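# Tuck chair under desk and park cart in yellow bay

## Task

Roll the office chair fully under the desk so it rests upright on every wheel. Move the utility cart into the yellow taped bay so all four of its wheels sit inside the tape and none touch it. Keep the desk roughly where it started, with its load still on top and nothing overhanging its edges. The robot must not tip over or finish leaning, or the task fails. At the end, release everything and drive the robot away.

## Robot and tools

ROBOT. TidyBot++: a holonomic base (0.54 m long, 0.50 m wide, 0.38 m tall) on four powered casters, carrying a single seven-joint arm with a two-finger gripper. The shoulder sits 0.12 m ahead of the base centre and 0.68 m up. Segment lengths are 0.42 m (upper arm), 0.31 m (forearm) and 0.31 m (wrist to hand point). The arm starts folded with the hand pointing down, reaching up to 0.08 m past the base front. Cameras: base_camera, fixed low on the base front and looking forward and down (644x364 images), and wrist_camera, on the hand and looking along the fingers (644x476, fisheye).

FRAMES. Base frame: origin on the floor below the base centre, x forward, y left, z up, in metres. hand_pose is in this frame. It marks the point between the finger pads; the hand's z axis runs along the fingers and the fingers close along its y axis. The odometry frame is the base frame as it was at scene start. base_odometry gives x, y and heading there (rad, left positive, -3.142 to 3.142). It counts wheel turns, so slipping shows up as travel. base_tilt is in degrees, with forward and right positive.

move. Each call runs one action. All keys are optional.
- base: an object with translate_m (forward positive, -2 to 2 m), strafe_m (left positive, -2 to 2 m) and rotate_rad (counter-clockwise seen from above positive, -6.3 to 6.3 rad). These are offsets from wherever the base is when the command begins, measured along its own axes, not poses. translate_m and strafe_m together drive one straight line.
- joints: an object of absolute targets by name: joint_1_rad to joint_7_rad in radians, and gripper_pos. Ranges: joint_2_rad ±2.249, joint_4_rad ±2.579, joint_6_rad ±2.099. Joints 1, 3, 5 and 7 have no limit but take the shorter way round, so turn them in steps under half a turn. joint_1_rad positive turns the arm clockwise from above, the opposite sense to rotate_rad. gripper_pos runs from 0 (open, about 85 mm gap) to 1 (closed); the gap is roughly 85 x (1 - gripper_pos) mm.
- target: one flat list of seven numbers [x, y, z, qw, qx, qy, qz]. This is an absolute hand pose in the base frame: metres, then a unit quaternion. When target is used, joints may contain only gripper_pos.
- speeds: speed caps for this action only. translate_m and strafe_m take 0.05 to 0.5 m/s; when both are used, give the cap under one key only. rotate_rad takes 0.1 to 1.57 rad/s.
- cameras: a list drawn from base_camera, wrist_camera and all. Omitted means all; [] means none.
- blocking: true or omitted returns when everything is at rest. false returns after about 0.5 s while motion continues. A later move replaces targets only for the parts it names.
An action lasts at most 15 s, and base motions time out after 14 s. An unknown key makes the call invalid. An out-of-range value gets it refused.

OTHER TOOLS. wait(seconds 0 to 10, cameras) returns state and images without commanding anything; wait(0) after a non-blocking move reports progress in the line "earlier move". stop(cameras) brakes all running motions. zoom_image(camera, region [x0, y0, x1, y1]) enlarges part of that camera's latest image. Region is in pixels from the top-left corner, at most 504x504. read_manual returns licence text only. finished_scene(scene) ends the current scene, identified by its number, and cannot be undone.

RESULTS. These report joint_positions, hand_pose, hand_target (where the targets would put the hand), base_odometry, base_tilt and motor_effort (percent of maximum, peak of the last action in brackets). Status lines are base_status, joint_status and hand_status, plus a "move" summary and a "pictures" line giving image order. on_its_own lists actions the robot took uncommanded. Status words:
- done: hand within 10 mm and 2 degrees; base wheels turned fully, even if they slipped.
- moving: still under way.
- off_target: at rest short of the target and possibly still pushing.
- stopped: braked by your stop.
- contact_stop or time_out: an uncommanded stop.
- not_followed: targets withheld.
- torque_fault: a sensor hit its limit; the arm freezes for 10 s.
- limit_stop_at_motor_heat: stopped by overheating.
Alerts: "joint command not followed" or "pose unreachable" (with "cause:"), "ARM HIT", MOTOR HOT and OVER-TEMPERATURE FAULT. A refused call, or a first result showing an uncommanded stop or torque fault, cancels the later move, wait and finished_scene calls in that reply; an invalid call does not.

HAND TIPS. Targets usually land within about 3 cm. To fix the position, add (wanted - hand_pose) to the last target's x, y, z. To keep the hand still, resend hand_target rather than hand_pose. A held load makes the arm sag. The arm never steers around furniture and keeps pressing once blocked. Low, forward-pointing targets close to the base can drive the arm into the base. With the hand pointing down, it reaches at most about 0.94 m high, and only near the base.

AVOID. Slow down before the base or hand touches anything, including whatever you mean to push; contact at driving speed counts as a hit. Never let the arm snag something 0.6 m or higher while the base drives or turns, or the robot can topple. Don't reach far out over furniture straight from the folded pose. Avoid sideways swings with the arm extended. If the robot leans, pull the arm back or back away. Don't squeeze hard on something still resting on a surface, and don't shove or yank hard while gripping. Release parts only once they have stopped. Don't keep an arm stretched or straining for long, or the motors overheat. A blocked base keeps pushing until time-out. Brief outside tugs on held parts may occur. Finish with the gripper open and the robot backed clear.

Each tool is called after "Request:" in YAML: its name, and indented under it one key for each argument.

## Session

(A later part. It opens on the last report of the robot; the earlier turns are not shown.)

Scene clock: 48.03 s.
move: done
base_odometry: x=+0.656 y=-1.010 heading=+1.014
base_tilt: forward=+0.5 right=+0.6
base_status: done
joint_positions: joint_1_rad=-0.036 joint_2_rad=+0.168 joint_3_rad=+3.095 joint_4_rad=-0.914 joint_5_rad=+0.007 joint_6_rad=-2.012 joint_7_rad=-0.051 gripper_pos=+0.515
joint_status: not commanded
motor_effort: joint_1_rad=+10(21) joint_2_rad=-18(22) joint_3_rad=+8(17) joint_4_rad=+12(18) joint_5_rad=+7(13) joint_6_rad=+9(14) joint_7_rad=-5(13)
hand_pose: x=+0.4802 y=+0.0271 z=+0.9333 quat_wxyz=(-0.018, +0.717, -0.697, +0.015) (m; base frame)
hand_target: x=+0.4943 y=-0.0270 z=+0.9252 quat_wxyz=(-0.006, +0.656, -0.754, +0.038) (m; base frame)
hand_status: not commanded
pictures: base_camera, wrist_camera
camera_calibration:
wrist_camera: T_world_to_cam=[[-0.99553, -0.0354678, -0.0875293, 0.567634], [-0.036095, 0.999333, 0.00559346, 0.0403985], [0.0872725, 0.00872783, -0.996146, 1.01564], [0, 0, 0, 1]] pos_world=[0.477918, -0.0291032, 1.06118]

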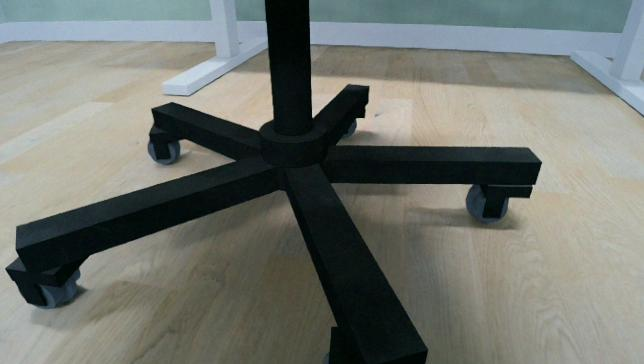

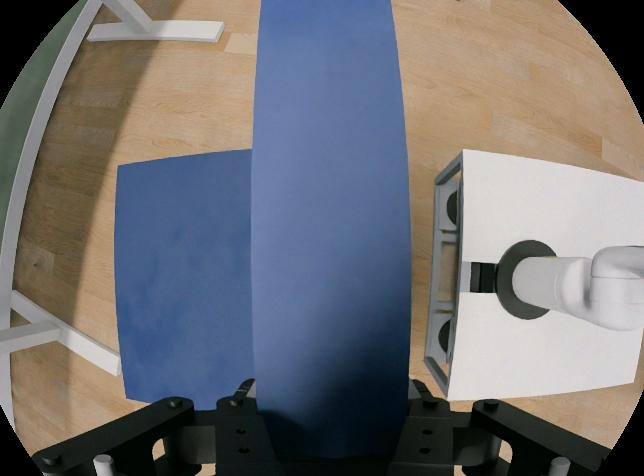

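Request:
move:
  base: {"rotate_rad":-0.15,"translate_m":0.1}
  speeds: {"translate_m":0.1,"rotate_rad":0.15}

Scene clock: 49.87 s.
move: done
base_odometry: x=+0.709 y=-0.926 heading=+0.863
base_tilt: forward=+0.6 right=+0.6
base_status: done
joint_positions: joint_1_rad=-0.031 joint_2_rad=+0.154 joint_3_rad=+3.100 joint_4_rad=-0.929 joint_5_rad=-0.021 joint_6_rad=-2.024 joint_7_rad=-0.048 gripper_pos=+0.522
joint_status: not commanded
motor_effort: joint_1_rad=+9(20) joint_2_rad=-16(19) joint_3_rad=+8(17) joint_4_rad=+13(19) joint_5_rad=+9(15) joint_6_rad=+11(14) joint_7_rad=-5(12)
hand_pose: x=+0.4700 y=+0.0311 z=+0.9342 quat_wxyz=(-0.021, +0.719, -0.695, +0.002) (m; base frame)
hand_target: x=+0.4943 y=-0.0270 z=+0.9252 quat_wxyz=(-0.006, +0.656, -0.754, +0.038) (m; base frame)
hand_status: not commanded
pictures: base_camera, wrist_camera
camera_calibration:
wrist_camera: T_world_to_cam=[[-0.996409, -0.0405246, -0.0743429, 0.545924], [-0.0427228, 0.998688, 0.0282207, 0.0180009], [0.0731017, 0.0312955, -0.996833, 1.02403], [0, 0, 0, 1]] pos_world=[0.469875, -0.0279014, 1.06086]

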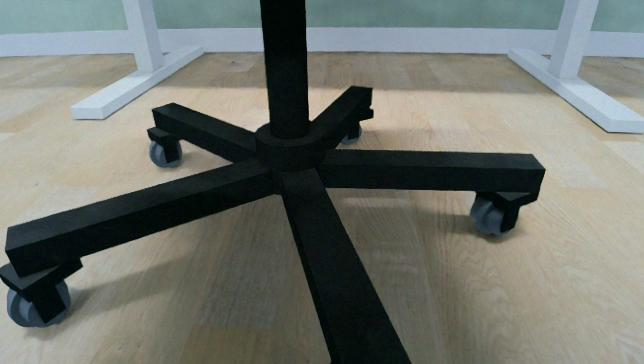

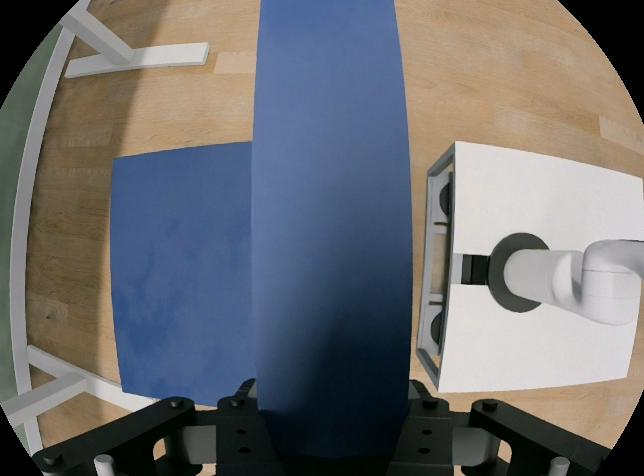

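Request:
move:
  base: {"translate_m":0.38,"strafe_m":-0.14}
  speeds: {"translate_m":0.12}

Scene clock: 54.00 s.
move: done
base_odometry: x=+1.062 y=-0.728 heading=+0.863
base_tilt: forward=+0.5 right=+0.7
base_status: done
joint_positions: joint_1_rad=+0.017 joint_2_rad=+0.138 joint_3_rad=+3.143 joint_4_rad=-0.943 joint_5_rad=-0.002 joint_6_rad=-2.040 joint_7_rad=-0.048 gripper_pos=+0.531
joint_status: not commanded
motor_effort: joint_1_rad=-2(15) joint_2_rad=-12(17) joint_3_rad=-1(12) joint_4_rad=+14(21) joint_5_rad=-1(12) joint_6_rad=+13(18) joint_7_rad=+1(7)
hand_pose: x=+0.4606 y=-0.0044 z=+0.9353 quat_wxyz=(-0.008, +0.683, -0.730, +0.007) (m; base frame)
hand_target: x=+0.4943 y=-0.0270 z=+0.9252 quat_wxyz=(-0.006, +0.656, -0.754, +0.038) (m; base frame)
hand_status: not commanded
pictures: base_camera, wrist_camera
camera_calibration:
wrist_camera: T_world_to_cam=[[-0.996477, 0.0575474, -0.0610053, 0.523227], [0.0573995, 0.998343, 0.00417581, 0.0294755], [0.0611445, 0.000659431, -0.998129, 1.03343], [0, 0, 0, 1]] pos_world=[0.456504, -0.0602185, 1.06329]

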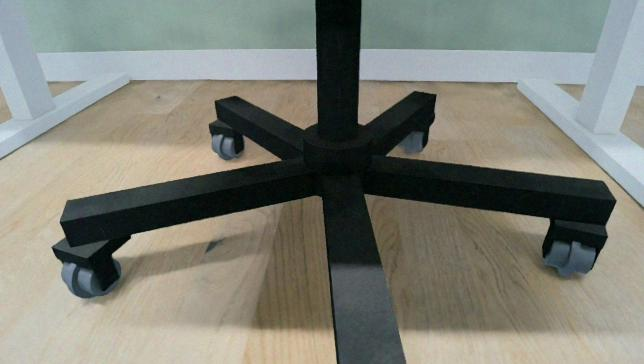

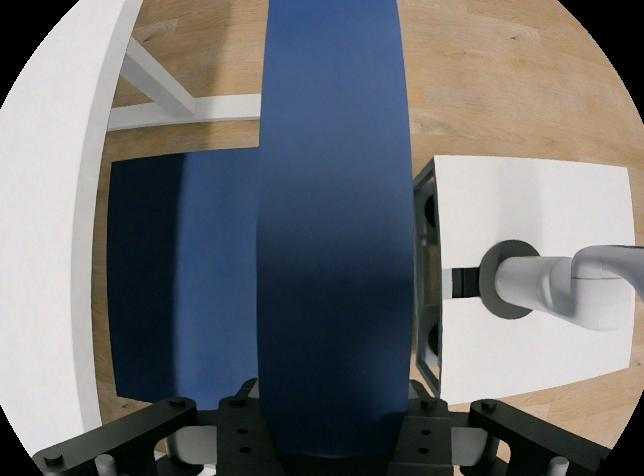

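Request:
move:
  base: {"translate_m":0.14}
  speeds: {"translate_m":0.08}

Scene clock: 56.43 s.
move: done
base_odometry: x=+1.153 y=-0.622 heading=+0.863
base_tilt: forward=+0.5 right=+0.6
base_status: done
joint_positions: joint_1_rad=+0.038 joint_2_rad=+0.132 joint_3_rad=+3.163 joint_4_rad=-0.948 joint_5_rad=+0.033 joint_6_rad=-2.050 joint_7_rad=-0.053 gripper_pos=+0.537
joint_status: not commanded
motor_effort: joint_1_rad=-6(7) joint_2_rad=-10(13) joint_3_rad=-5(5) joint_4_rad=+15(21) joint_5_rad=-6(6) joint_6_rad=+14(19) joint_7_rad=+4(5)
hand_pose: x=+0.4543 y=-0.0271 z=+0.9360 quat_wxyz=(+0.007, +0.660, -0.751, +0.015) (m; base frame)
hand_target: x=+0.4943 y=-0.0270 z=+0.9252 quat_wxyz=(-0.006, +0.656, -0.754, +0.038) (m; base frame)
hand_status: not commanded
pictures: base_camera, wrist_camera
camera_calibration:
wrist_camera: T_world_to_cam=[[-0.991608, 0.117625, -0.0536388, 0.510851], [0.119308, 0.992424, -0.0293287, 0.0555446], [0.0497826, -0.0354822, -0.99813, 1.0388], [0, 0, 0, 1]] pos_world=[0.448223, -0.078354, 1.06588]

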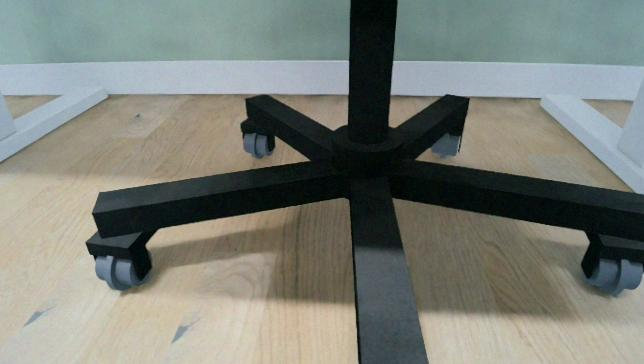

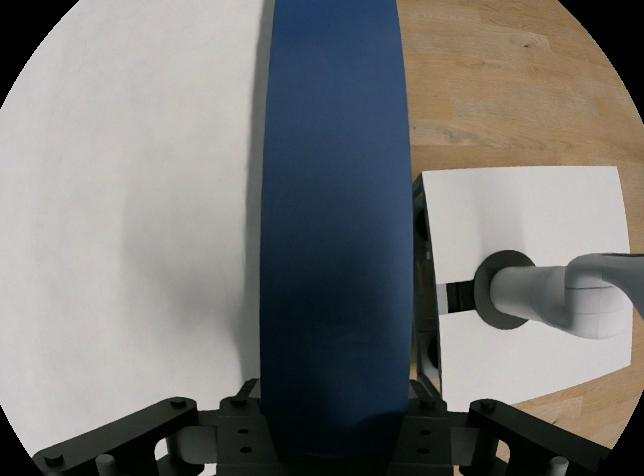

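Request:
move:
  base: {"translate_m":0.03,"rotate_rad":0.06,"strafe_m":-0.02}
  speeds: {"translate_m":0.05,"rotate_rad":0.1}

Request:
zoom_image:
  camera: "wrist_camera"
  region: [150, 0, 450, 460]

Scene clock: 58.07 s.
move: done
base_odometry: x=+1.187 y=-0.612 heading=+0.923
base_tilt: forward=+0.5 right=+0.5
base_status: done
joint_positions: joint_1_rad=+0.047 joint_2_rad=+0.108 joint_3_rad=+3.165 joint_4_rad=-0.972 joint_5_rad=+0.051 joint_6_rad=-2.106 joint_7_rad=-0.066 gripper_pos=+0.544
joint_status: not commanded
motor_effort: joint_1_rad=-4(9) joint_2_rad=-3(11) joint_3_rad=-4(6) joint_4_rad=+23(24) joint_5_rad=-4(9) joint_6_rad=+24(27) joint_7_rad=+4(7)
hand_pose: x=+0.4263 y=-0.0336 z=+0.9377 quat_wxyz=(+0.032, +0.647, -0.762, +0.001) (m; base frame)
hand_target: x=+0.4943 y=-0.0270 z=+0.9252 quat_wxyz=(-0.006, +0.656, -0.754, +0.038) (m; base frame)
hand_status: not commanded
pictures: base_camera, wrist_camera
camera_calibration:
wrist_camera: T_world_to_cam=[[-0.988364, 0.152104, 0.000391203, 0.432965], [0.151907, 0.98721, -0.0483838, 0.069163], [-0.00774555, -0.0477614, -0.998829, 1.06636], [0, 0, 0, 1]] pos_world=[0.42568, -0.0832032, 1.06828]

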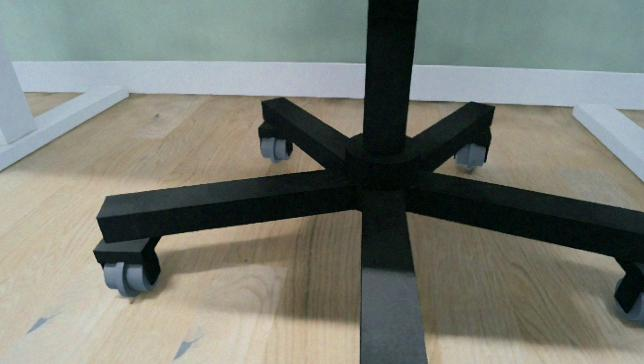

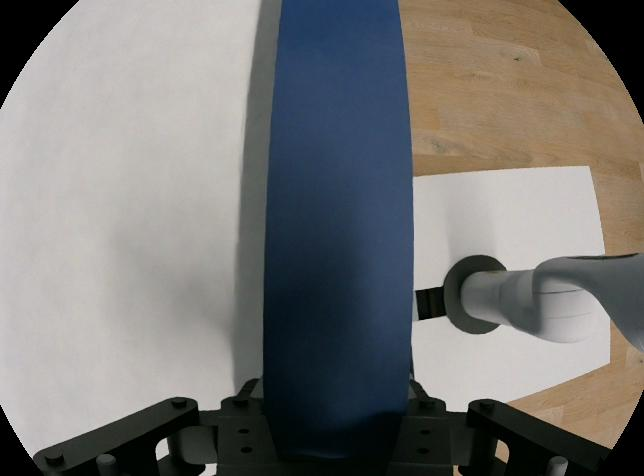

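Scaled by 1.096.

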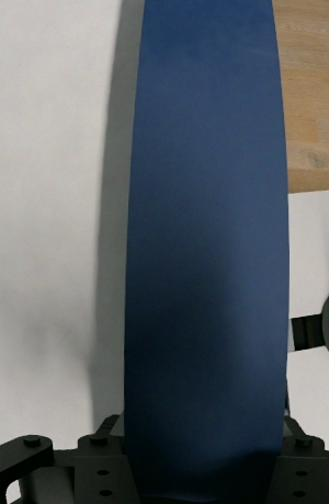

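Request:
move:
  base: {"translate_m":-0.02}
  speeds: {"translate_m":0.05}

Request:
move:
  joints: {"gripper_pos":0}

Request:
move:
  joints: {"joint_2_rad":0.06,"joint_4_rad":-0.85,"joint_6_rad":-1.93}

Request:
move:
  joints: {"joint_2_rad":-0.1,"joint_4_rad":-0.85,"joint_6_rad":-1.7}

Scene clock: 60.80 s.
move: done
base_odometry: x=+1.175 y=-0.628 heading=+0.923
base_tilt: forward=+0.5 right=+0.6
base_status: done
joint_positions: joint_1_rad=+0.047 joint_2_rad=+0.127 joint_3_rad=+3.166 joint_4_rad=-0.946 joint_5_rad=+0.052 joint_6_rad=-2.067 joint_7_rad=-0.067 gripper_pos=+0.550
joint_status: not commanded
motor_effort: joint_1_rad=-3(5) joint_2_rad=-10(12) joint_3_rad=-2(4) joint_4_rad=+14(21) joint_5_rad=-3(6) joint_6_rad=+16(24) joint_7_rad=+6(6)
hand_pose: x=+0.4474 y=-0.0354 z=+0.9383 quat_wxyz=(+0.017, +0.647, -0.762, +0.018) (m; base frame)
hand_target: x=+0.4943 y=-0.0270 z=+0.9252 quat_wxyz=(-0.006, +0.656, -0.754, +0.038) (m; base frame)
hand_status: not commanded
pictures: base_camera, wrist_camera
camera_calibration:
wrist_camera: T_world_to_cam=[[-0.987495, 0.150917, -0.0455799, 0.49684], [0.152997, 0.987144, -0.0462474, 0.0652529], [0.0380144, -0.0526426, -0.99789, 1.04557], [0, 0, 0, 1]] pos_world=[0.440897, -0.084354, 1.06902]

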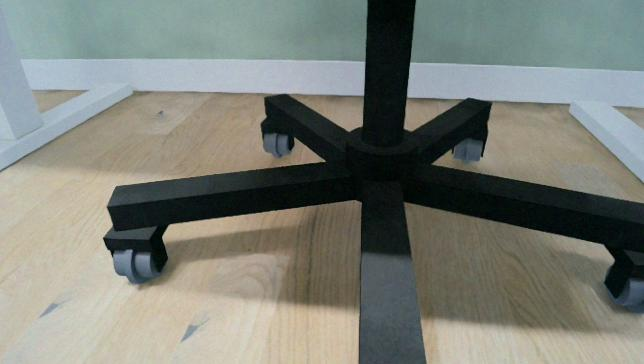

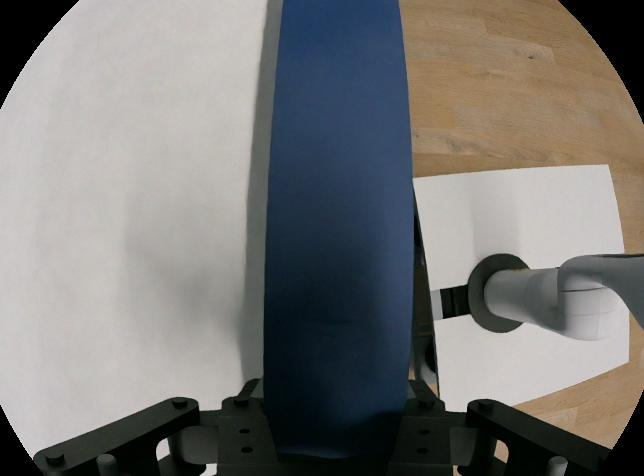

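Scene clock: 61.77 s.
move: done
base_odometry: x=+1.175 y=-0.628 heading=+0.923
base_tilt: forward=+0.5 right=+0.6
base_status: not commanded
joint_positions: joint_1_rad=+0.047 joint_2_rad=+0.143 joint_3_rad=+3.163 joint_4_rad=-0.944 joint_5_rad=+0.052 joint_6_rad=-2.016 joint_7_rad=-0.067 gripper_pos=+0.000
joint_status: all done
motor_effort: joint_1_rad=+0(3) joint_2_rad=-14(15) joint_3_rad=+0(3) joint_4_rad=+13(15) joint_5_rad=-2(3) joint_6_rad=+5(16) joint_7_rad=-1(6)
hand_pose: x=+0.4677 y=-0.0364 z=+0.9336 quat_wxyz=(+0.004, +0.649, -0.760, +0.031) (m; base frame)
hand_target: x=+0.4943 y=-0.0270 z=+0.9252 quat_wxyz=(-0.006, +0.656, -0.754, +0.038) (m; base frame)
hand_status: not commanded
pictures: base_camera, wrist_camera
camera_calibration:
wrist_camera: T_world_to_cam=[[-0.98591, 0.146048, -0.08156, 0.549453], [0.149999, 0.98768, -0.0445946, 0.0628086], [0.0740422, -0.0562002, -0.99567, 1.02095], [0, 0, 0, 1]] pos_world=[0.456696, -0.0849038, 1.06414]

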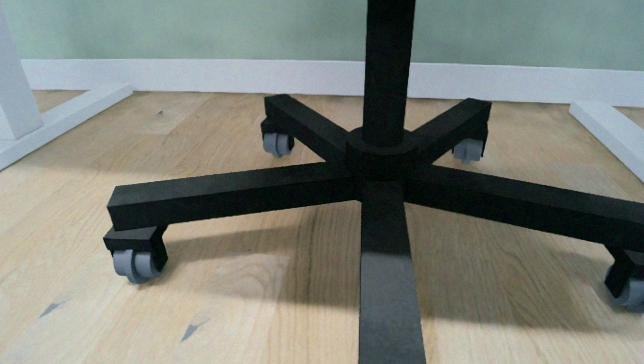

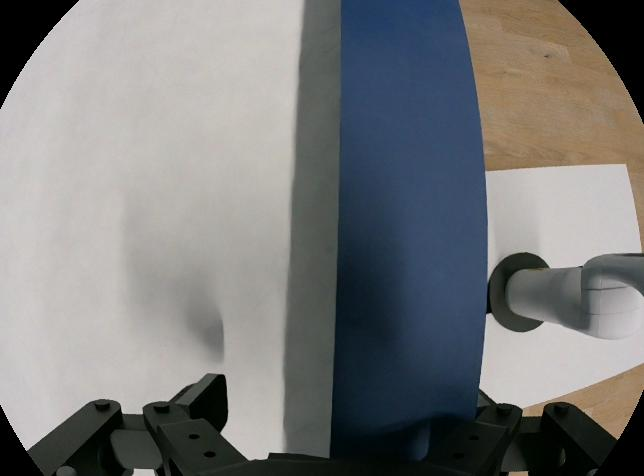

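Scene clock: 62.87 s.
move: done
base_odometry: x=+1.175 y=-0.628 heading=+0.923
base_tilt: forward=+0.5 right=+0.6
base_status: not commanded
joint_positions: joint_1_rad=+0.047 joint_2_rad=+0.055 joint_3_rad=+3.162 joint_4_rad=-0.868 joint_5_rad=+0.052 joint_6_rad=-1.974 joint_7_rad=-0.067 gripper_pos=+0.000
joint_status: all done
motor_effort: joint_1_rad=+1(1) joint_2_rad=-15(22) joint_3_rad=+1(1) joint_4_rad=+14(18) joint_5_rad=-1(2) joint_6_rad=+4(7) joint_7_rad=+0(1)
hand_pose: x=+0.4666 y=-0.0368 z=+0.9901 quat_wxyz=(-0.070, +0.643, -0.756, +0.103) (m; base frame)
hand_target: x=+0.4840 y=-0.0271 z=+0.9978 quat_wxyz=(-0.093, +0.647, -0.747, +0.120) (m; base frame)
hand_status: not commanded
pictures: base_camera, wrist_camera
camera_calibration:
wrist_camera: T_world_to_cam=[[-0.948322, 0.140609, -0.284454, 0.736264], [0.154315, 0.987673, -0.0262397, 0.0456607], [0.277258, -0.0687792, -0.95833, 0.945003], [0, 0, 0, 1]] pos_world=[0.429159, -0.0836269, 1.11626]

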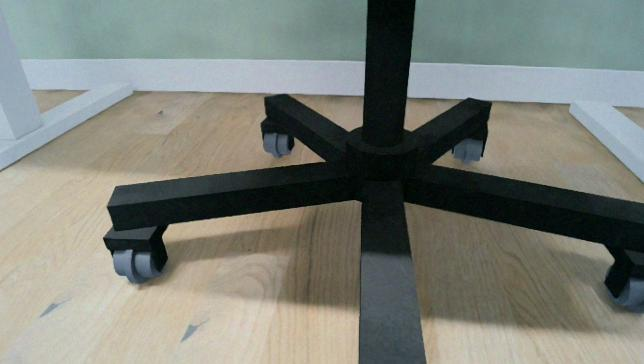

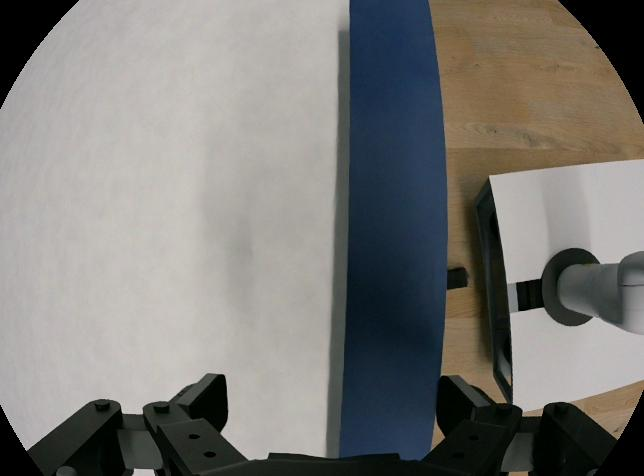

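Scene clock: 64.33 s.
move: done
base_odometry: x=+1.175 y=-0.628 heading=+0.923
base_tilt: forward=+0.5 right=+0.6
base_status: not commanded
joint_positions: joint_1_rad=+0.047 joint_2_rad=-0.103 joint_3_rad=+3.162 joint_4_rad=-0.862 joint_5_rad=+0.052 joint_6_rad=-1.736 joint_7_rad=-0.067 gripper_pos=+0.000
joint_status: all done
motor_effort: joint_1_rad=+0(1) joint_2_rad=-10(19) joint_3_rad=+1(1) joint_4_rad=+13(16) joint_5_rad=+0(1) joint_6_rad=+5(7) joint_7_rad=+0(1)
hand_pose: x=+0.4776 y=-0.0398 z=+1.0801 quat_wxyz=(-0.209, +0.614, -0.722, +0.240) (m; base frame)
hand_target: x=+0.4888 y=-0.0286 z=+1.0910 quat_wxyz=(-0.229, +0.616, -0.711, +0.250) (m; base frame)
hand_status: not commanded
pictures: base_camera, wrist_camera
camera_calibration:
wrist_camera: T_world_to_cam=[[-0.763585, 0.117806, -0.63487, 1.062], [0.149929, 0.988692, 0.00313432, 0.0197001], [0.62806, -0.0927923, -0.772613, 0.658946], [0, 0, 0, 1]] pos_world=[0.394116, -0.0834421, 1.18328]

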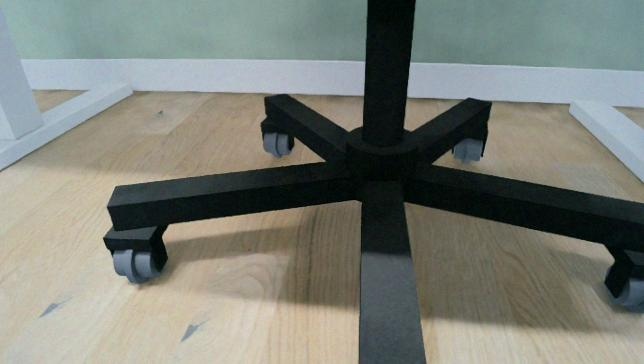

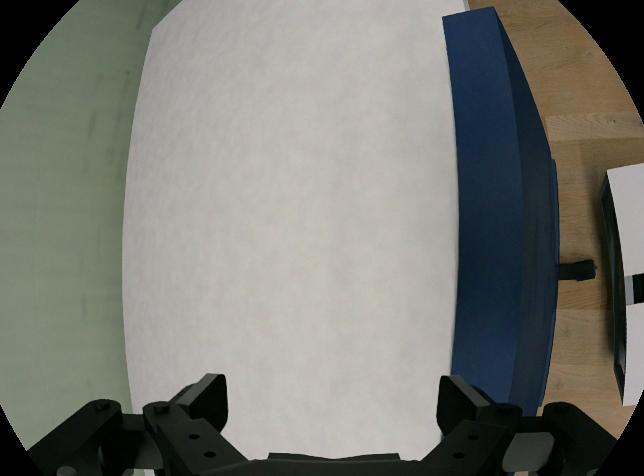

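Request:
move:
  base: {"translate_m":-0.5}

Request:
move:
  base: {"strafe_m":0.68,"rotate_rad":-2.82}
  joints: {"joint_7_rad":1.55}

Scene clock: 67.20 s.
move: done
base_odometry: x=+0.874 y=-1.027 heading=+0.924
base_tilt: forward=+0.6 right=+0.6
base_status: done
joint_positions: joint_1_rad=+0.047 joint_2_rad=-0.105 joint_3_rad=+3.162 joint_4_rad=-0.861 joint_5_rad=+0.052 joint_6_rad=-1.731 joint_7_rad=-0.067 gripper_pos=+0.000
joint_status: not commanded
motor_effort: joint_1_rad=+0(1) joint_2_rad=-11(15) joint_3_rad=+1(1) joint_4_rad=+13(15) joint_5_rad=-1(1) joint_6_rad=+5(6) joint_7_rad=+0(1)
hand_pose: x=+0.4781 y=-0.0396 z=+1.0824 quat_wxyz=(-0.212, +0.614, -0.721, +0.243) (m; base frame)
hand_target: x=+0.4888 y=-0.0286 z=+1.0910 quat_wxyz=(-0.229, +0.616, -0.711, +0.250) (m; base frame)
hand_status: not commanded
pictures: base_camera, wrist_camera
camera_calibration:
wrist_camera: T_world_to_cam=[[-0.758032, 0.116678, -0.641696, 1.06856], [0.149117, 0.988813, 0.00364309, 0.0192805], [0.634942, -0.092926, -0.766951, 0.651001], [0, 0, 0, 1]] pos_world=[0.393779, -0.0832476, 1.1849]

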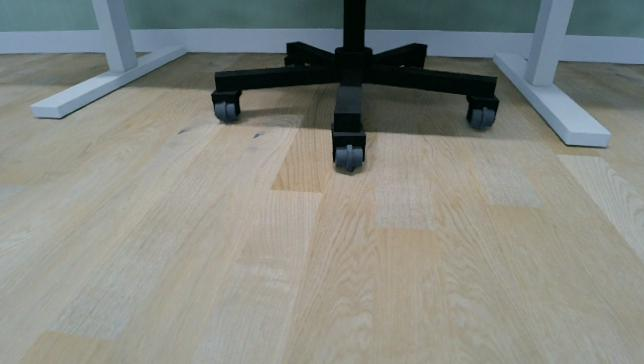

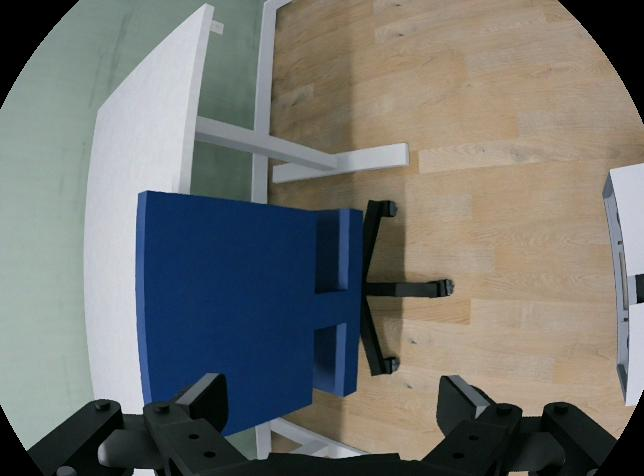

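Scene clock: 70.93 s.
move: done
base_odometry: x=+0.331 y=-0.617 heading=-1.895
base_tilt: forward=+0.5 right=+0.6
base_status: done
joint_positions: joint_1_rad=+0.046 joint_2_rad=-0.095 joint_3_rad=+3.157 joint_4_rad=-0.861 joint_5_rad=+0.052 joint_6_rad=-1.729 joint_7_rad=+1.486 gripper_pos=+0.000
joint_status: all done
motor_effort: joint_1_rad=+1(2) joint_2_rad=-11(13) joint_3_rad=+1(2) joint_4_rad=+14(14) joint_5_rad=-1(2) joint_6_rad=+5(6) joint_7_rad=+0(1)
hand_pose: x=+0.4827 y=-0.0375 z=+1.0790 quat_wxyz=(+0.018, +0.945, -0.081, +0.318) (m; base frame)
hand_target: x=+0.4888 y=-0.0286 z=+1.0910 quat_wxyz=(+0.025, +0.940, -0.039, +0.339) (m; base frame)
hand_status: not commanded
pictures: base_camera, wrist_camera
camera_calibration:
wrist_camera: T_world_to_cam=[[-0.134657, -0.989916, -0.0439733, 0.0822634], [-0.787369, 0.133836, -0.601778, 1.08983], [0.601595, -0.0464104, -0.797452, 0.696427], [0, 0, 0, 1]] pos_world=[0.450206, -0.0321032, 1.21482]

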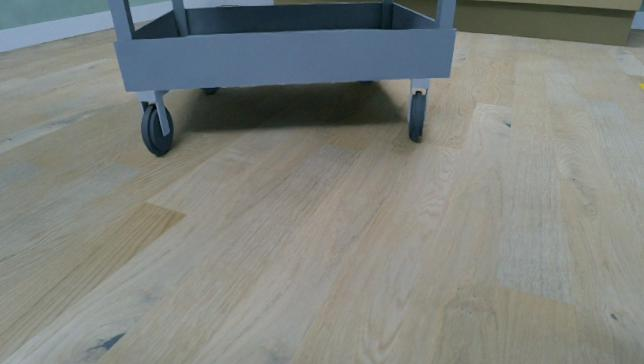

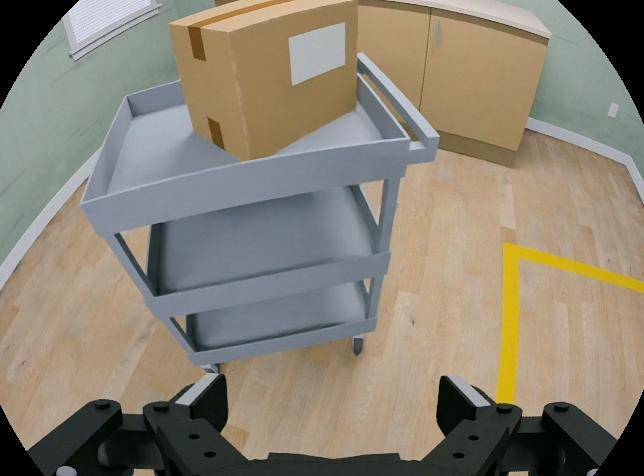

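Request:
move:
  base: {"translate_m":0.36,"strafe_m":-0.20,"rotate_rad":0.1}
  speeds: {"translate_m":0.25}
  joints: {"joint_1_rad":-0.02,"joint_3_rad":3.13,"joint_5_rad":-0.04,"joint_7_rad":0.0,"gripper_pos":0.35}

Scene clock: 74.07 s.
move: done
base_odometry: x=+0.027 y=-0.895 heading=-1.794
base_tilt: forward=+0.5 right=+0.6
base_status: done
joint_positions: joint_1_rad=+0.004 joint_2_rad=-0.096 joint_3_rad=+3.144 joint_4_rad=-0.861 joint_5_rad=+0.015 joint_6_rad=-1.729 joint_7_rad=+0.064 gripper_pos=+0.350
joint_status: all done
motor_effort: joint_1_rad=+0(4) joint_2_rad=-11(15) joint_3_rad=+1(4) joint_4_rad=+14(15) joint_5_rad=-1(1) joint_6_rad=+5(6) joint_7_rad=-1(1)
hand_pose: x=+0.4841 y=-0.0055 z=+1.0794 quat_wxyz=(-0.212, +0.687, -0.653, +0.237) (m; base frame)
hand_target: x=+0.4889 y=+0.0258 z=+1.0909 quat_wxyz=(-0.255, +0.682, -0.648, +0.223) (m; base frame)
hand_status: not commanded
pictures: base_camera, wrist_camera
camera_calibration:
wrist_camera: T_world_to_cam=[[-0.771233, -0.0656241, -0.633161, 1.0633], [-0.0421241, 0.997753, -0.0521023, 0.137476], [0.635158, -0.0135116, -0.772264, 0.654116], [0, 0, 0, 1]] pos_world=[0.410376, -0.0585506, 1.18555]

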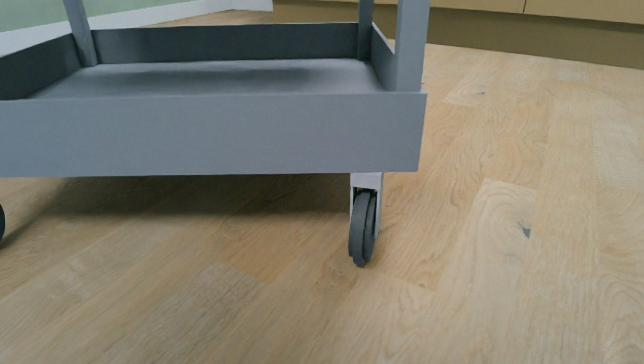

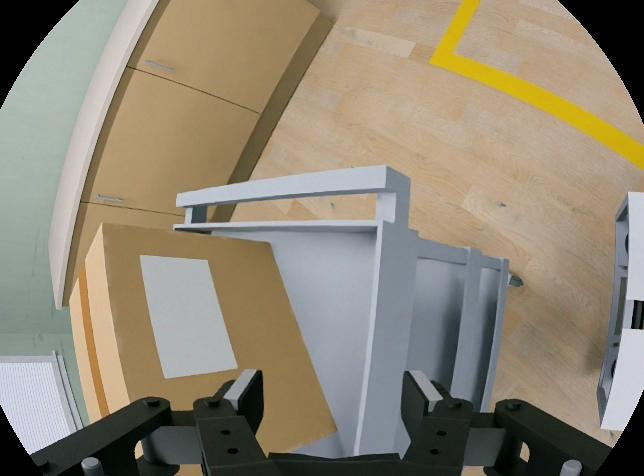

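Request:
move:
  base: {"translate_m":0.095}
  speeds: {"translate_m":0.15}
  joints: {"joint_2_rad":0.10,"joint_4_rad":-1.18,"joint_6_rad":-1.72}

Scene clock: 76.00 s.
move: done
base_odometry: x=+0.006 y=-0.988 heading=-1.795
base_tilt: forward=+0.5 right=+0.5
base_status: done
joint_positions: joint_1_rad=+0.004 joint_2_rad=+0.105 joint_3_rad=+3.143 joint_4_rad=-1.172 joint_5_rad=+0.014 joint_6_rad=-1.729 joint_7_rad=+0.064 gripper_pos=+0.350
joint_status: all done
motor_effort: joint_1_rad=+0(2) joint_2_rad=-21(28) joint_3_rad=+1(1) joint_4_rad=+15(18) joint_5_rad=-1(1) joint_6_rad=+2(6) joint_7_rad=+0(1)
hand_pose: x=+0.5061 y=-0.0051 z=+0.8831 quat_wxyz=(-0.041, +0.725, -0.686, +0.055) (m; base frame)
hand_target: x=+0.5053 y=+0.0256 z=+0.8827 quat_wxyz=(-0.065, +0.719, -0.691, +0.035) (m; base frame)
hand_status: not commanded
pictures: base_camera, wrist_camera
camera_calibration:
wrist_camera: T_world_to_cam=[[-0.982512, -0.0651518, -0.17443, 0.65788], [-0.0623323, 0.997822, -0.0215998, 0.111073], [0.175457, -0.0103495, -0.984433, 0.908581], [0, 0, 0, 1]] pos_world=[0.493881, -0.0585658, 1.01159]

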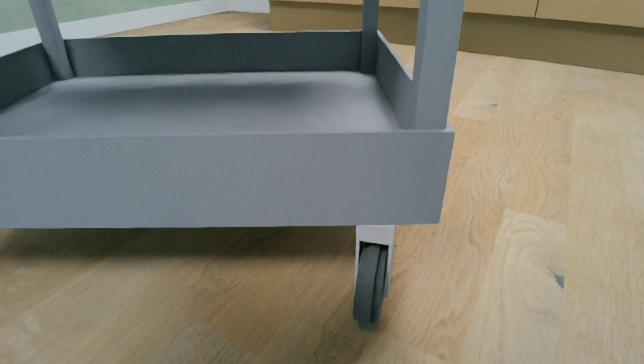

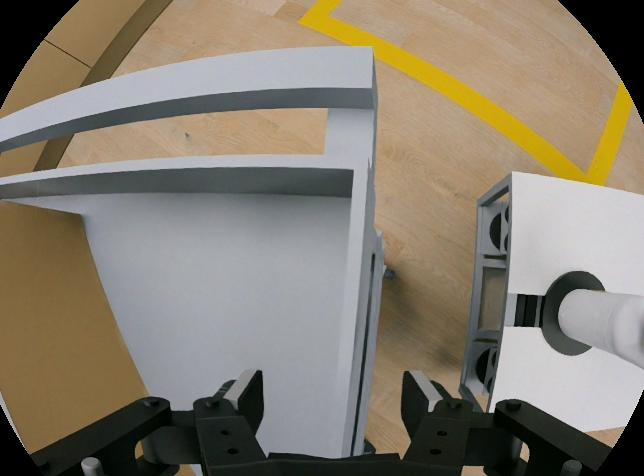

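Request:
move:
  joints: {"joint_2_rad":0.08,"joint_4_rad":-1.5,"joint_6_rad":-1.46}

Request:
move:
  joints: {"gripper_pos":1.0}

Scene clock: 77.53 s.
move: done
base_odometry: x=+0.006 y=-0.987 heading=-1.795
base_tilt: forward=+0.5 right=+0.5
base_status: not commanded
joint_positions: joint_1_rad=+0.004 joint_2_rad=+0.072 joint_3_rad=+3.143 joint_4_rad=-1.463 joint_5_rad=+0.014 joint_6_rad=-1.499 joint_7_rad=+0.063 gripper_pos=+0.350
joint_status: all done
motor_effort: joint_1_rad=+0(2) joint_2_rad=-16(22) joint_3_rad=+0(1) joint_4_rad=+13(17) joint_5_rad=-1(2) joint_6_rad=+1(2) joint_7_rad=+0(1)
hand_pose: x=+0.4968 y=-0.0050 z=+0.8033 quat_wxyz=(-0.032, +0.726, -0.685, +0.044) (m; base frame)
hand_target: x=+0.4978 y=+0.0256 z=+0.7889 quat_wxyz=(-0.051, +0.716, -0.696, +0.021) (m; base frame)
hand_status: not commanded
pictures: base_camera, wrist_camera
camera_calibration:
wrist_camera: T_world_to_cam=[[-0.986888, -0.0678469, -0.146454, 0.614502], [-0.065631, 0.997645, -0.0199152, 0.109009], [0.14746, -0.0100422, -0.989017, 0.849222], [0, 0, 0, 1]] pos_world=[0.488373, -0.0585323, 0.932062]

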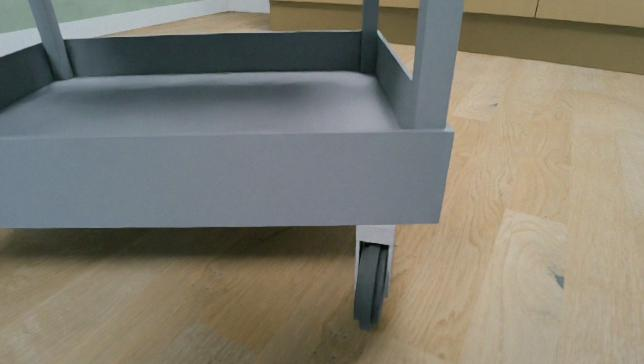

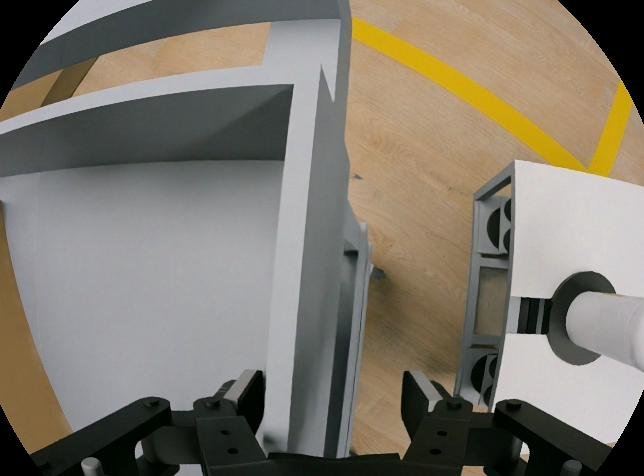

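Scene clock: 78.57 s.
move: off_target
base_odometry: x=+0.006 y=-0.988 heading=-1.795
base_tilt: forward=+0.5 right=+0.6
base_status: not commanded
joint_positions: joint_1_rad=-0.001 joint_2_rad=+0.063 joint_3_rad=+3.141 joint_4_rad=-1.464 joint_5_rad=+0.011 joint_6_rad=-1.514 joint_7_rad=+0.017 gripper_pos=+0.893
joint_status: gripper_pos off_target (ended at +0.893, target +1.000)
motor_effort: joint_1_rad=-1(5) joint_2_rad=-15(23) joint_3_rad=-2(5) joint_4_rad=+11(13) joint_5_rad=-4(6) joint_6_rad=+9(10) joint_7_rad=+1(8)
hand_pose: x=+0.4909 y=-0.0016 z=+0.8059 quat_wxyz=(-0.031, +0.713, -0.700, +0.040) (m; base frame)
hand_target: x=+0.4978 y=+0.0256 z=+0.7889 quat_wxyz=(-0.051, +0.716, -0.696, +0.021) (m; base frame)
hand_status: not commanded
pictures: base_camera, wrist_camera
camera_calibration:
wrist_camera: T_world_to_cam=[[-0.989693, -0.0274804, -0.140545, 0.605951], [-0.0261084, 0.999592, -0.011597, 0.0791018], [0.140806, -0.0078081, -0.990006, 0.856831], [0, 0, 0, 1]] pos_world=[0.481123, -0.0557275, 0.934348]

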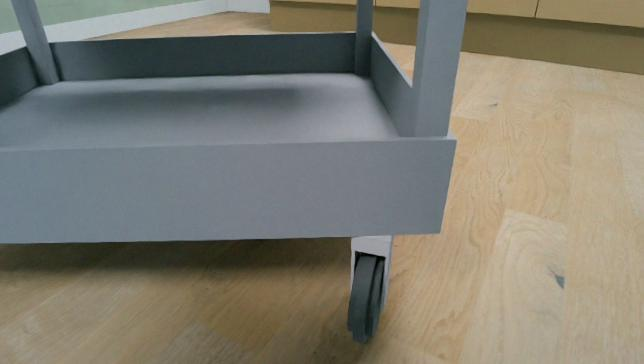

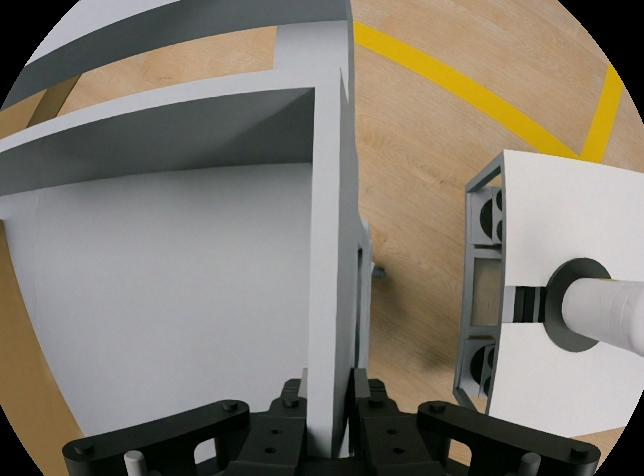

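Request:
move:
  base: {"translate_m":-0.3,"strafe_m":-0.43,"rotate_rad":-0.54}
  speeds: {"translate_m":0.1,"rotate_rad":0.12}

Scene clock: 84.77 s.
move: done
base_odometry: x=-0.347 y=-0.599 heading=-2.336
base_tilt: forward=+0.5 right=+0.5
base_status: done
joint_positions: joint_1_rad=-0.019 joint_2_rad=+0.066 joint_3_rad=+3.138 joint_4_rad=-1.461 joint_5_rad=+0.009 joint_6_rad=-1.514 joint_7_rad=+0.011 gripper_pos=+0.894
joint_status: not commanded
motor_effort: joint_1_rad=-3(10) joint_2_rad=-15(19) joint_3_rad=-2(9) joint_4_rad=+9(12) joint_5_rad=-6(10) joint_6_rad=+8(15) joint_7_rad=+0(7)
hand_pose: x=+0.4919 y=+0.0068 z=+0.8058 quat_wxyz=(-0.033, +0.718, -0.695, +0.038) (m; base frame)
hand_target: x=+0.4978 y=+0.0256 z=+0.7889 quat_wxyz=(-0.051, +0.716, -0.696, +0.021) (m; base frame)
hand_status: not commanded
pictures: base_camera, wrist_camera
camera_calibration:
wrist_camera: T_world_to_cam=[[-0.989228, -0.0418334, -0.140282, 0.606865], [-0.0409932, 0.99912, -0.00887535, 0.075941], [0.140529, -0.00302915, -0.990072, 0.856742], [0, 0, 0, 1]] pos_world=[0.483043, -0.0478918, 0.934042]

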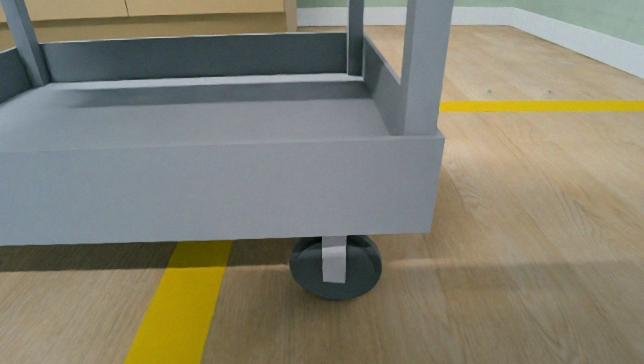

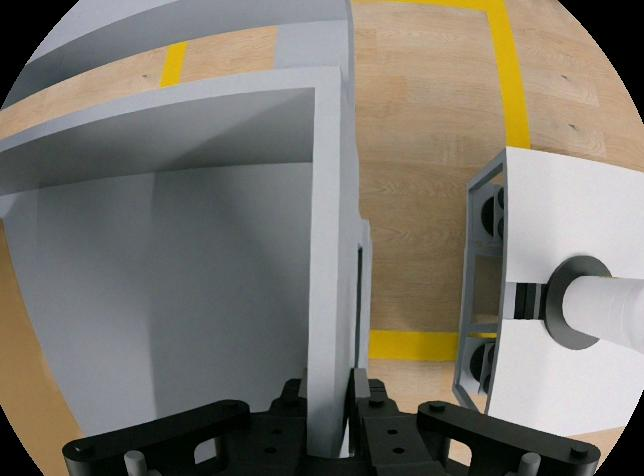

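Request:
move:
  base: {"translate_m":-0.1,"strafe_m":-0.57}
  speeds: {"strafe_m":0.13}

Scene clock: 90.20 s.
move: done
base_odometry: x=-0.689 y=-0.133 heading=-2.336
base_tilt: forward=+0.5 right=+0.6
base_status: done
joint_positions: joint_1_rad=-0.024 joint_2_rad=+0.064 joint_3_rad=+3.129 joint_4_rad=-1.463 joint_5_rad=+0.009 joint_6_rad=-1.515 joint_7_rad=+0.012 gripper_pos=+0.894
joint_status: not commanded
motor_effort: joint_1_rad=+2(7) joint_2_rad=-15(19) joint_3_rad=+1(6) joint_4_rad=+11(13) joint_5_rad=-7(11) joint_6_rad=+13(17) joint_7_rad=-4(9)
hand_pose: x=+0.4905 y=+0.0122 z=+0.8058 quat_wxyz=(-0.033, +0.723, -0.689, +0.038) (m; base frame)
hand_target: x=+0.4978 y=+0.0256 z=+0.7889 quat_wxyz=(-0.051, +0.716, -0.696, +0.021) (m; base frame)
hand_status: not commanded
pictures: base_camera, wrist_camera
camera_calibration:
wrist_camera: T_world_to_cam=[[-0.988493, -0.057966, -0.139717, 0.605056], [-0.0573837, 0.998319, -0.00819605, 0.0779284], [0.139957, -0.0000842756, -0.990158, 0.857301], [0, 0, 0, 1]] pos_world=[0.48258, -0.0426525, 0.934039]

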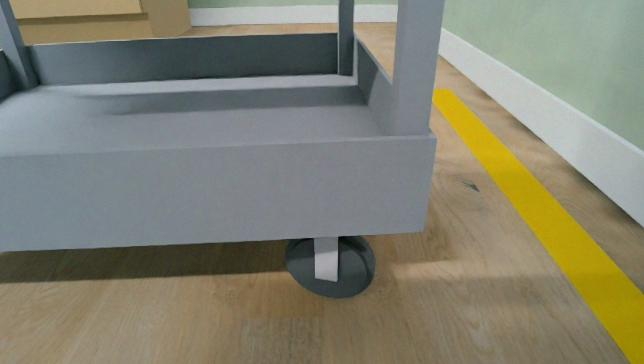

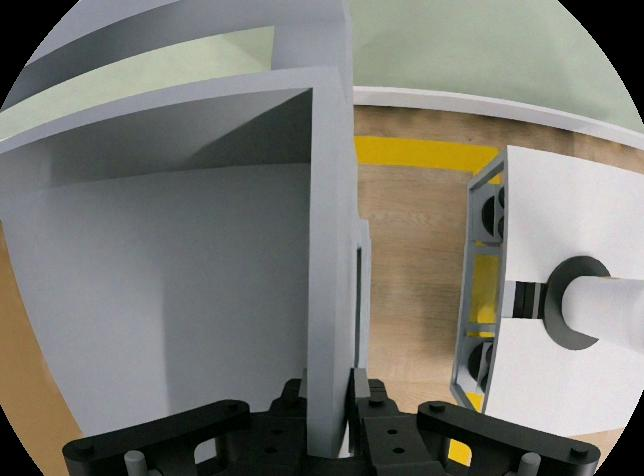

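Request:
move:
  joints: {"gripper_pos":0.3}

Request:
move:
  joints: {"joint_2_rad":0.08,"joint_4_rad":-1.1,"joint_6_rad":-1.8}

Request:
move:
  base: {"translate_m":-0.5,"strafe_m":0.3}
  speeds: {"translate_m":0.3}

Scene clock: 91.27 s.
move: done
base_odometry: x=-0.689 y=-0.133 heading=-2.336
base_tilt: forward=+0.5 right=+0.6
base_status: not commanded
joint_positions: joint_1_rad=-0.024 joint_2_rad=+0.059 joint_3_rad=+3.129 joint_4_rad=-1.480 joint_5_rad=-0.004 joint_6_rad=-1.471 joint_7_rad=+0.012 gripper_pos=+0.300
joint_status: all done
motor_effort: joint_1_rad=+0(2) joint_2_rad=-14(19) joint_3_rad=+1(1) joint_4_rad=+15(17) joint_5_rad=-1(7) joint_6_rad=+4(13) joint_7_rad=+0(5)
hand_pose: x=+0.4983 y=+0.0161 z=+0.8035 quat_wxyz=(-0.049, +0.722, -0.688, +0.045) (m; base frame)
hand_target: x=+0.4978 y=+0.0256 z=+0.7889 quat_wxyz=(-0.051, +0.716, -0.696, +0.021) (m; base frame)
hand_status: not commanded
pictures: base_camera, wrist_camera
camera_calibration:
wrist_camera: T_world_to_cam=[[-0.983558, -0.0557981, -0.171754, 0.635995], [-0.0572294, 0.998355, 0.00338973, 0.0650812], [0.171283, 0.0131634, -0.985134, 0.834118], [0, 0, 0, 1]] pos_world=[0.486393, -0.0404667, 0.930732]

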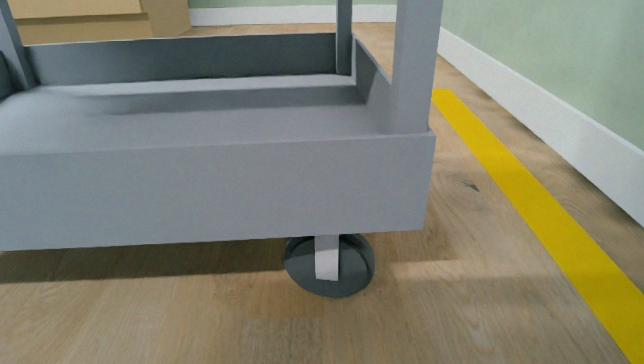

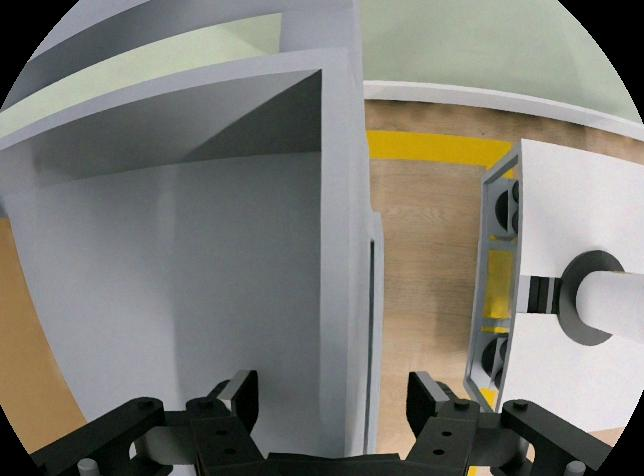

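Scene clock: 92.83 s.
move: done
base_odometry: x=-0.689 y=-0.133 heading=-2.336
base_tilt: forward=+0.5 right=+0.5
base_status: not commanded
joint_positions: joint_1_rad=-0.024 joint_2_rad=+0.082 joint_3_rad=+3.129 joint_4_rad=-1.119 joint_5_rad=-0.004 joint_6_rad=-1.755 joint_7_rad=+0.012 gripper_pos=+0.300
joint_status: all done
motor_effort: joint_1_rad=+1(1) joint_2_rad=-19(23) joint_3_rad=+0(1) joint_4_rad=+15(19) joint_5_rad=-1(1) joint_6_rad=+2(4) joint_7_rad=-1(1)
hand_pose: x=+0.5036 y=+0.0162 z=+0.9088 quat_wxyz=(-0.068, +0.721, -0.686, +0.063) (m; base frame)
hand_target: x=+0.4925 y=+0.0251 z=+0.9140 quat_wxyz=(-0.072, +0.720, -0.689, +0.042) (m; base frame)
hand_status: not commanded
pictures: base_camera, wrist_camera
camera_calibration:
wrist_camera: T_world_to_cam=[[-0.973052, -0.0562912, -0.223609, 0.701033], [-0.0582904, 0.998297, 0.00234455, 0.0664821], [0.223096, 0.0153156, -0.974676, 0.90124], [0, 0, 0, 1]] pos_world=[0.484954, -0.04071, 1.03502]

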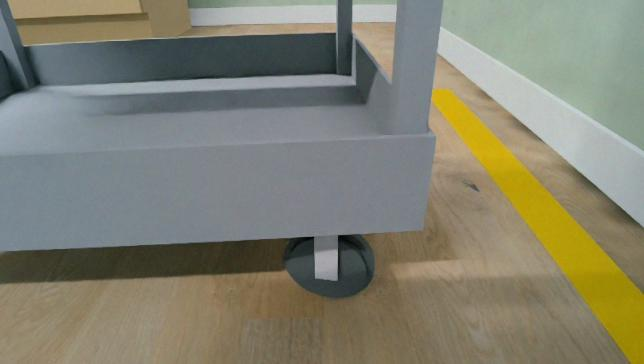

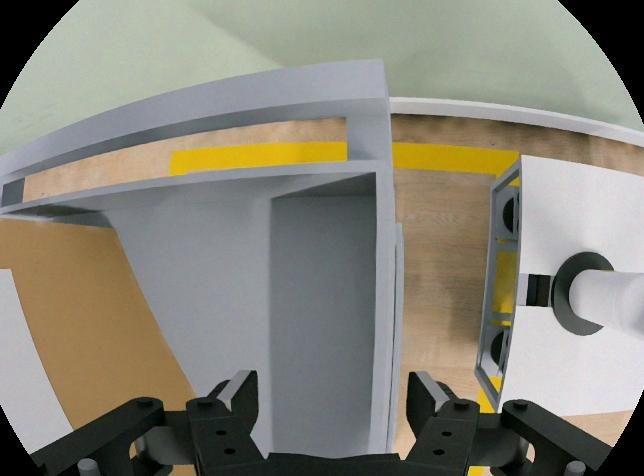

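Scene clock: 95.73 s.
move: done
base_odometry: x=-0.127 y=+0.021 heading=-2.336
base_tilt: forward=+0.6 right=+0.5
base_status: done
joint_positions: joint_1_rad=-0.024 joint_2_rad=+0.080 joint_3_rad=+3.129 joint_4_rad=-1.118 joint_5_rad=-0.004 joint_6_rad=-1.762 joint_7_rad=+0.012 gripper_pos=+0.300
joint_status: not commanded
motor_effort: joint_1_rad=+0(2) joint_2_rad=-20(23) joint_3_rad=+1(2) joint_4_rad=+15(16) joint_5_rad=-1(1) joint_6_rad=+2(2) joint_7_rad=+0(1)
hand_pose: x=+0.5011 y=+0.0161 z=+0.9094 quat_wxyz=(-0.066, +0.721, -0.687, +0.062) (m; base frame)
hand_target: x=+0.4925 y=+0.0251 z=+0.9140 quat_wxyz=(-0.072, +0.720, -0.689, +0.042) (m; base frame)
hand_status: not commanded
pictures: base_camera, wrist_camera
camera_calibration:
wrist_camera: T_world_to_cam=[[-0.973936, -0.056359, -0.219711, 0.695676], [-0.0583094, 0.998296, 0.00239704, 0.066383], [0.219201, 0.0151458, -0.975562, 0.90521], [0, 0, 0, 1]] pos_world=[0.482991, -0.0407723, 1.03578]

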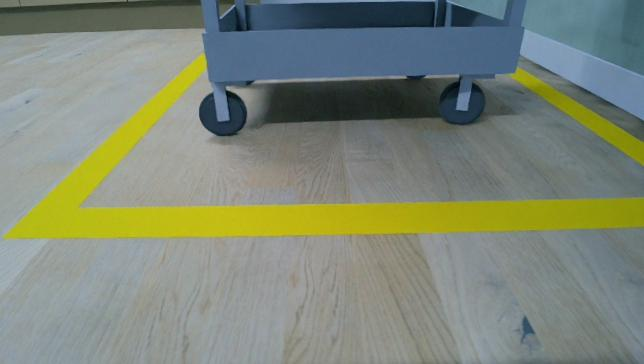

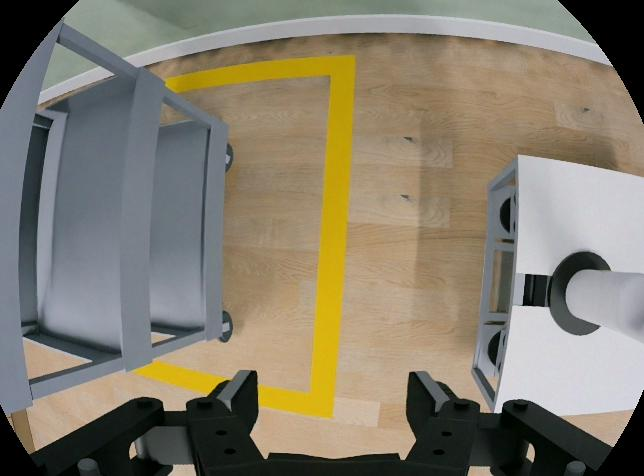

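Request:
finished_scene:
  scene: 2

The scene is finished: the task was done.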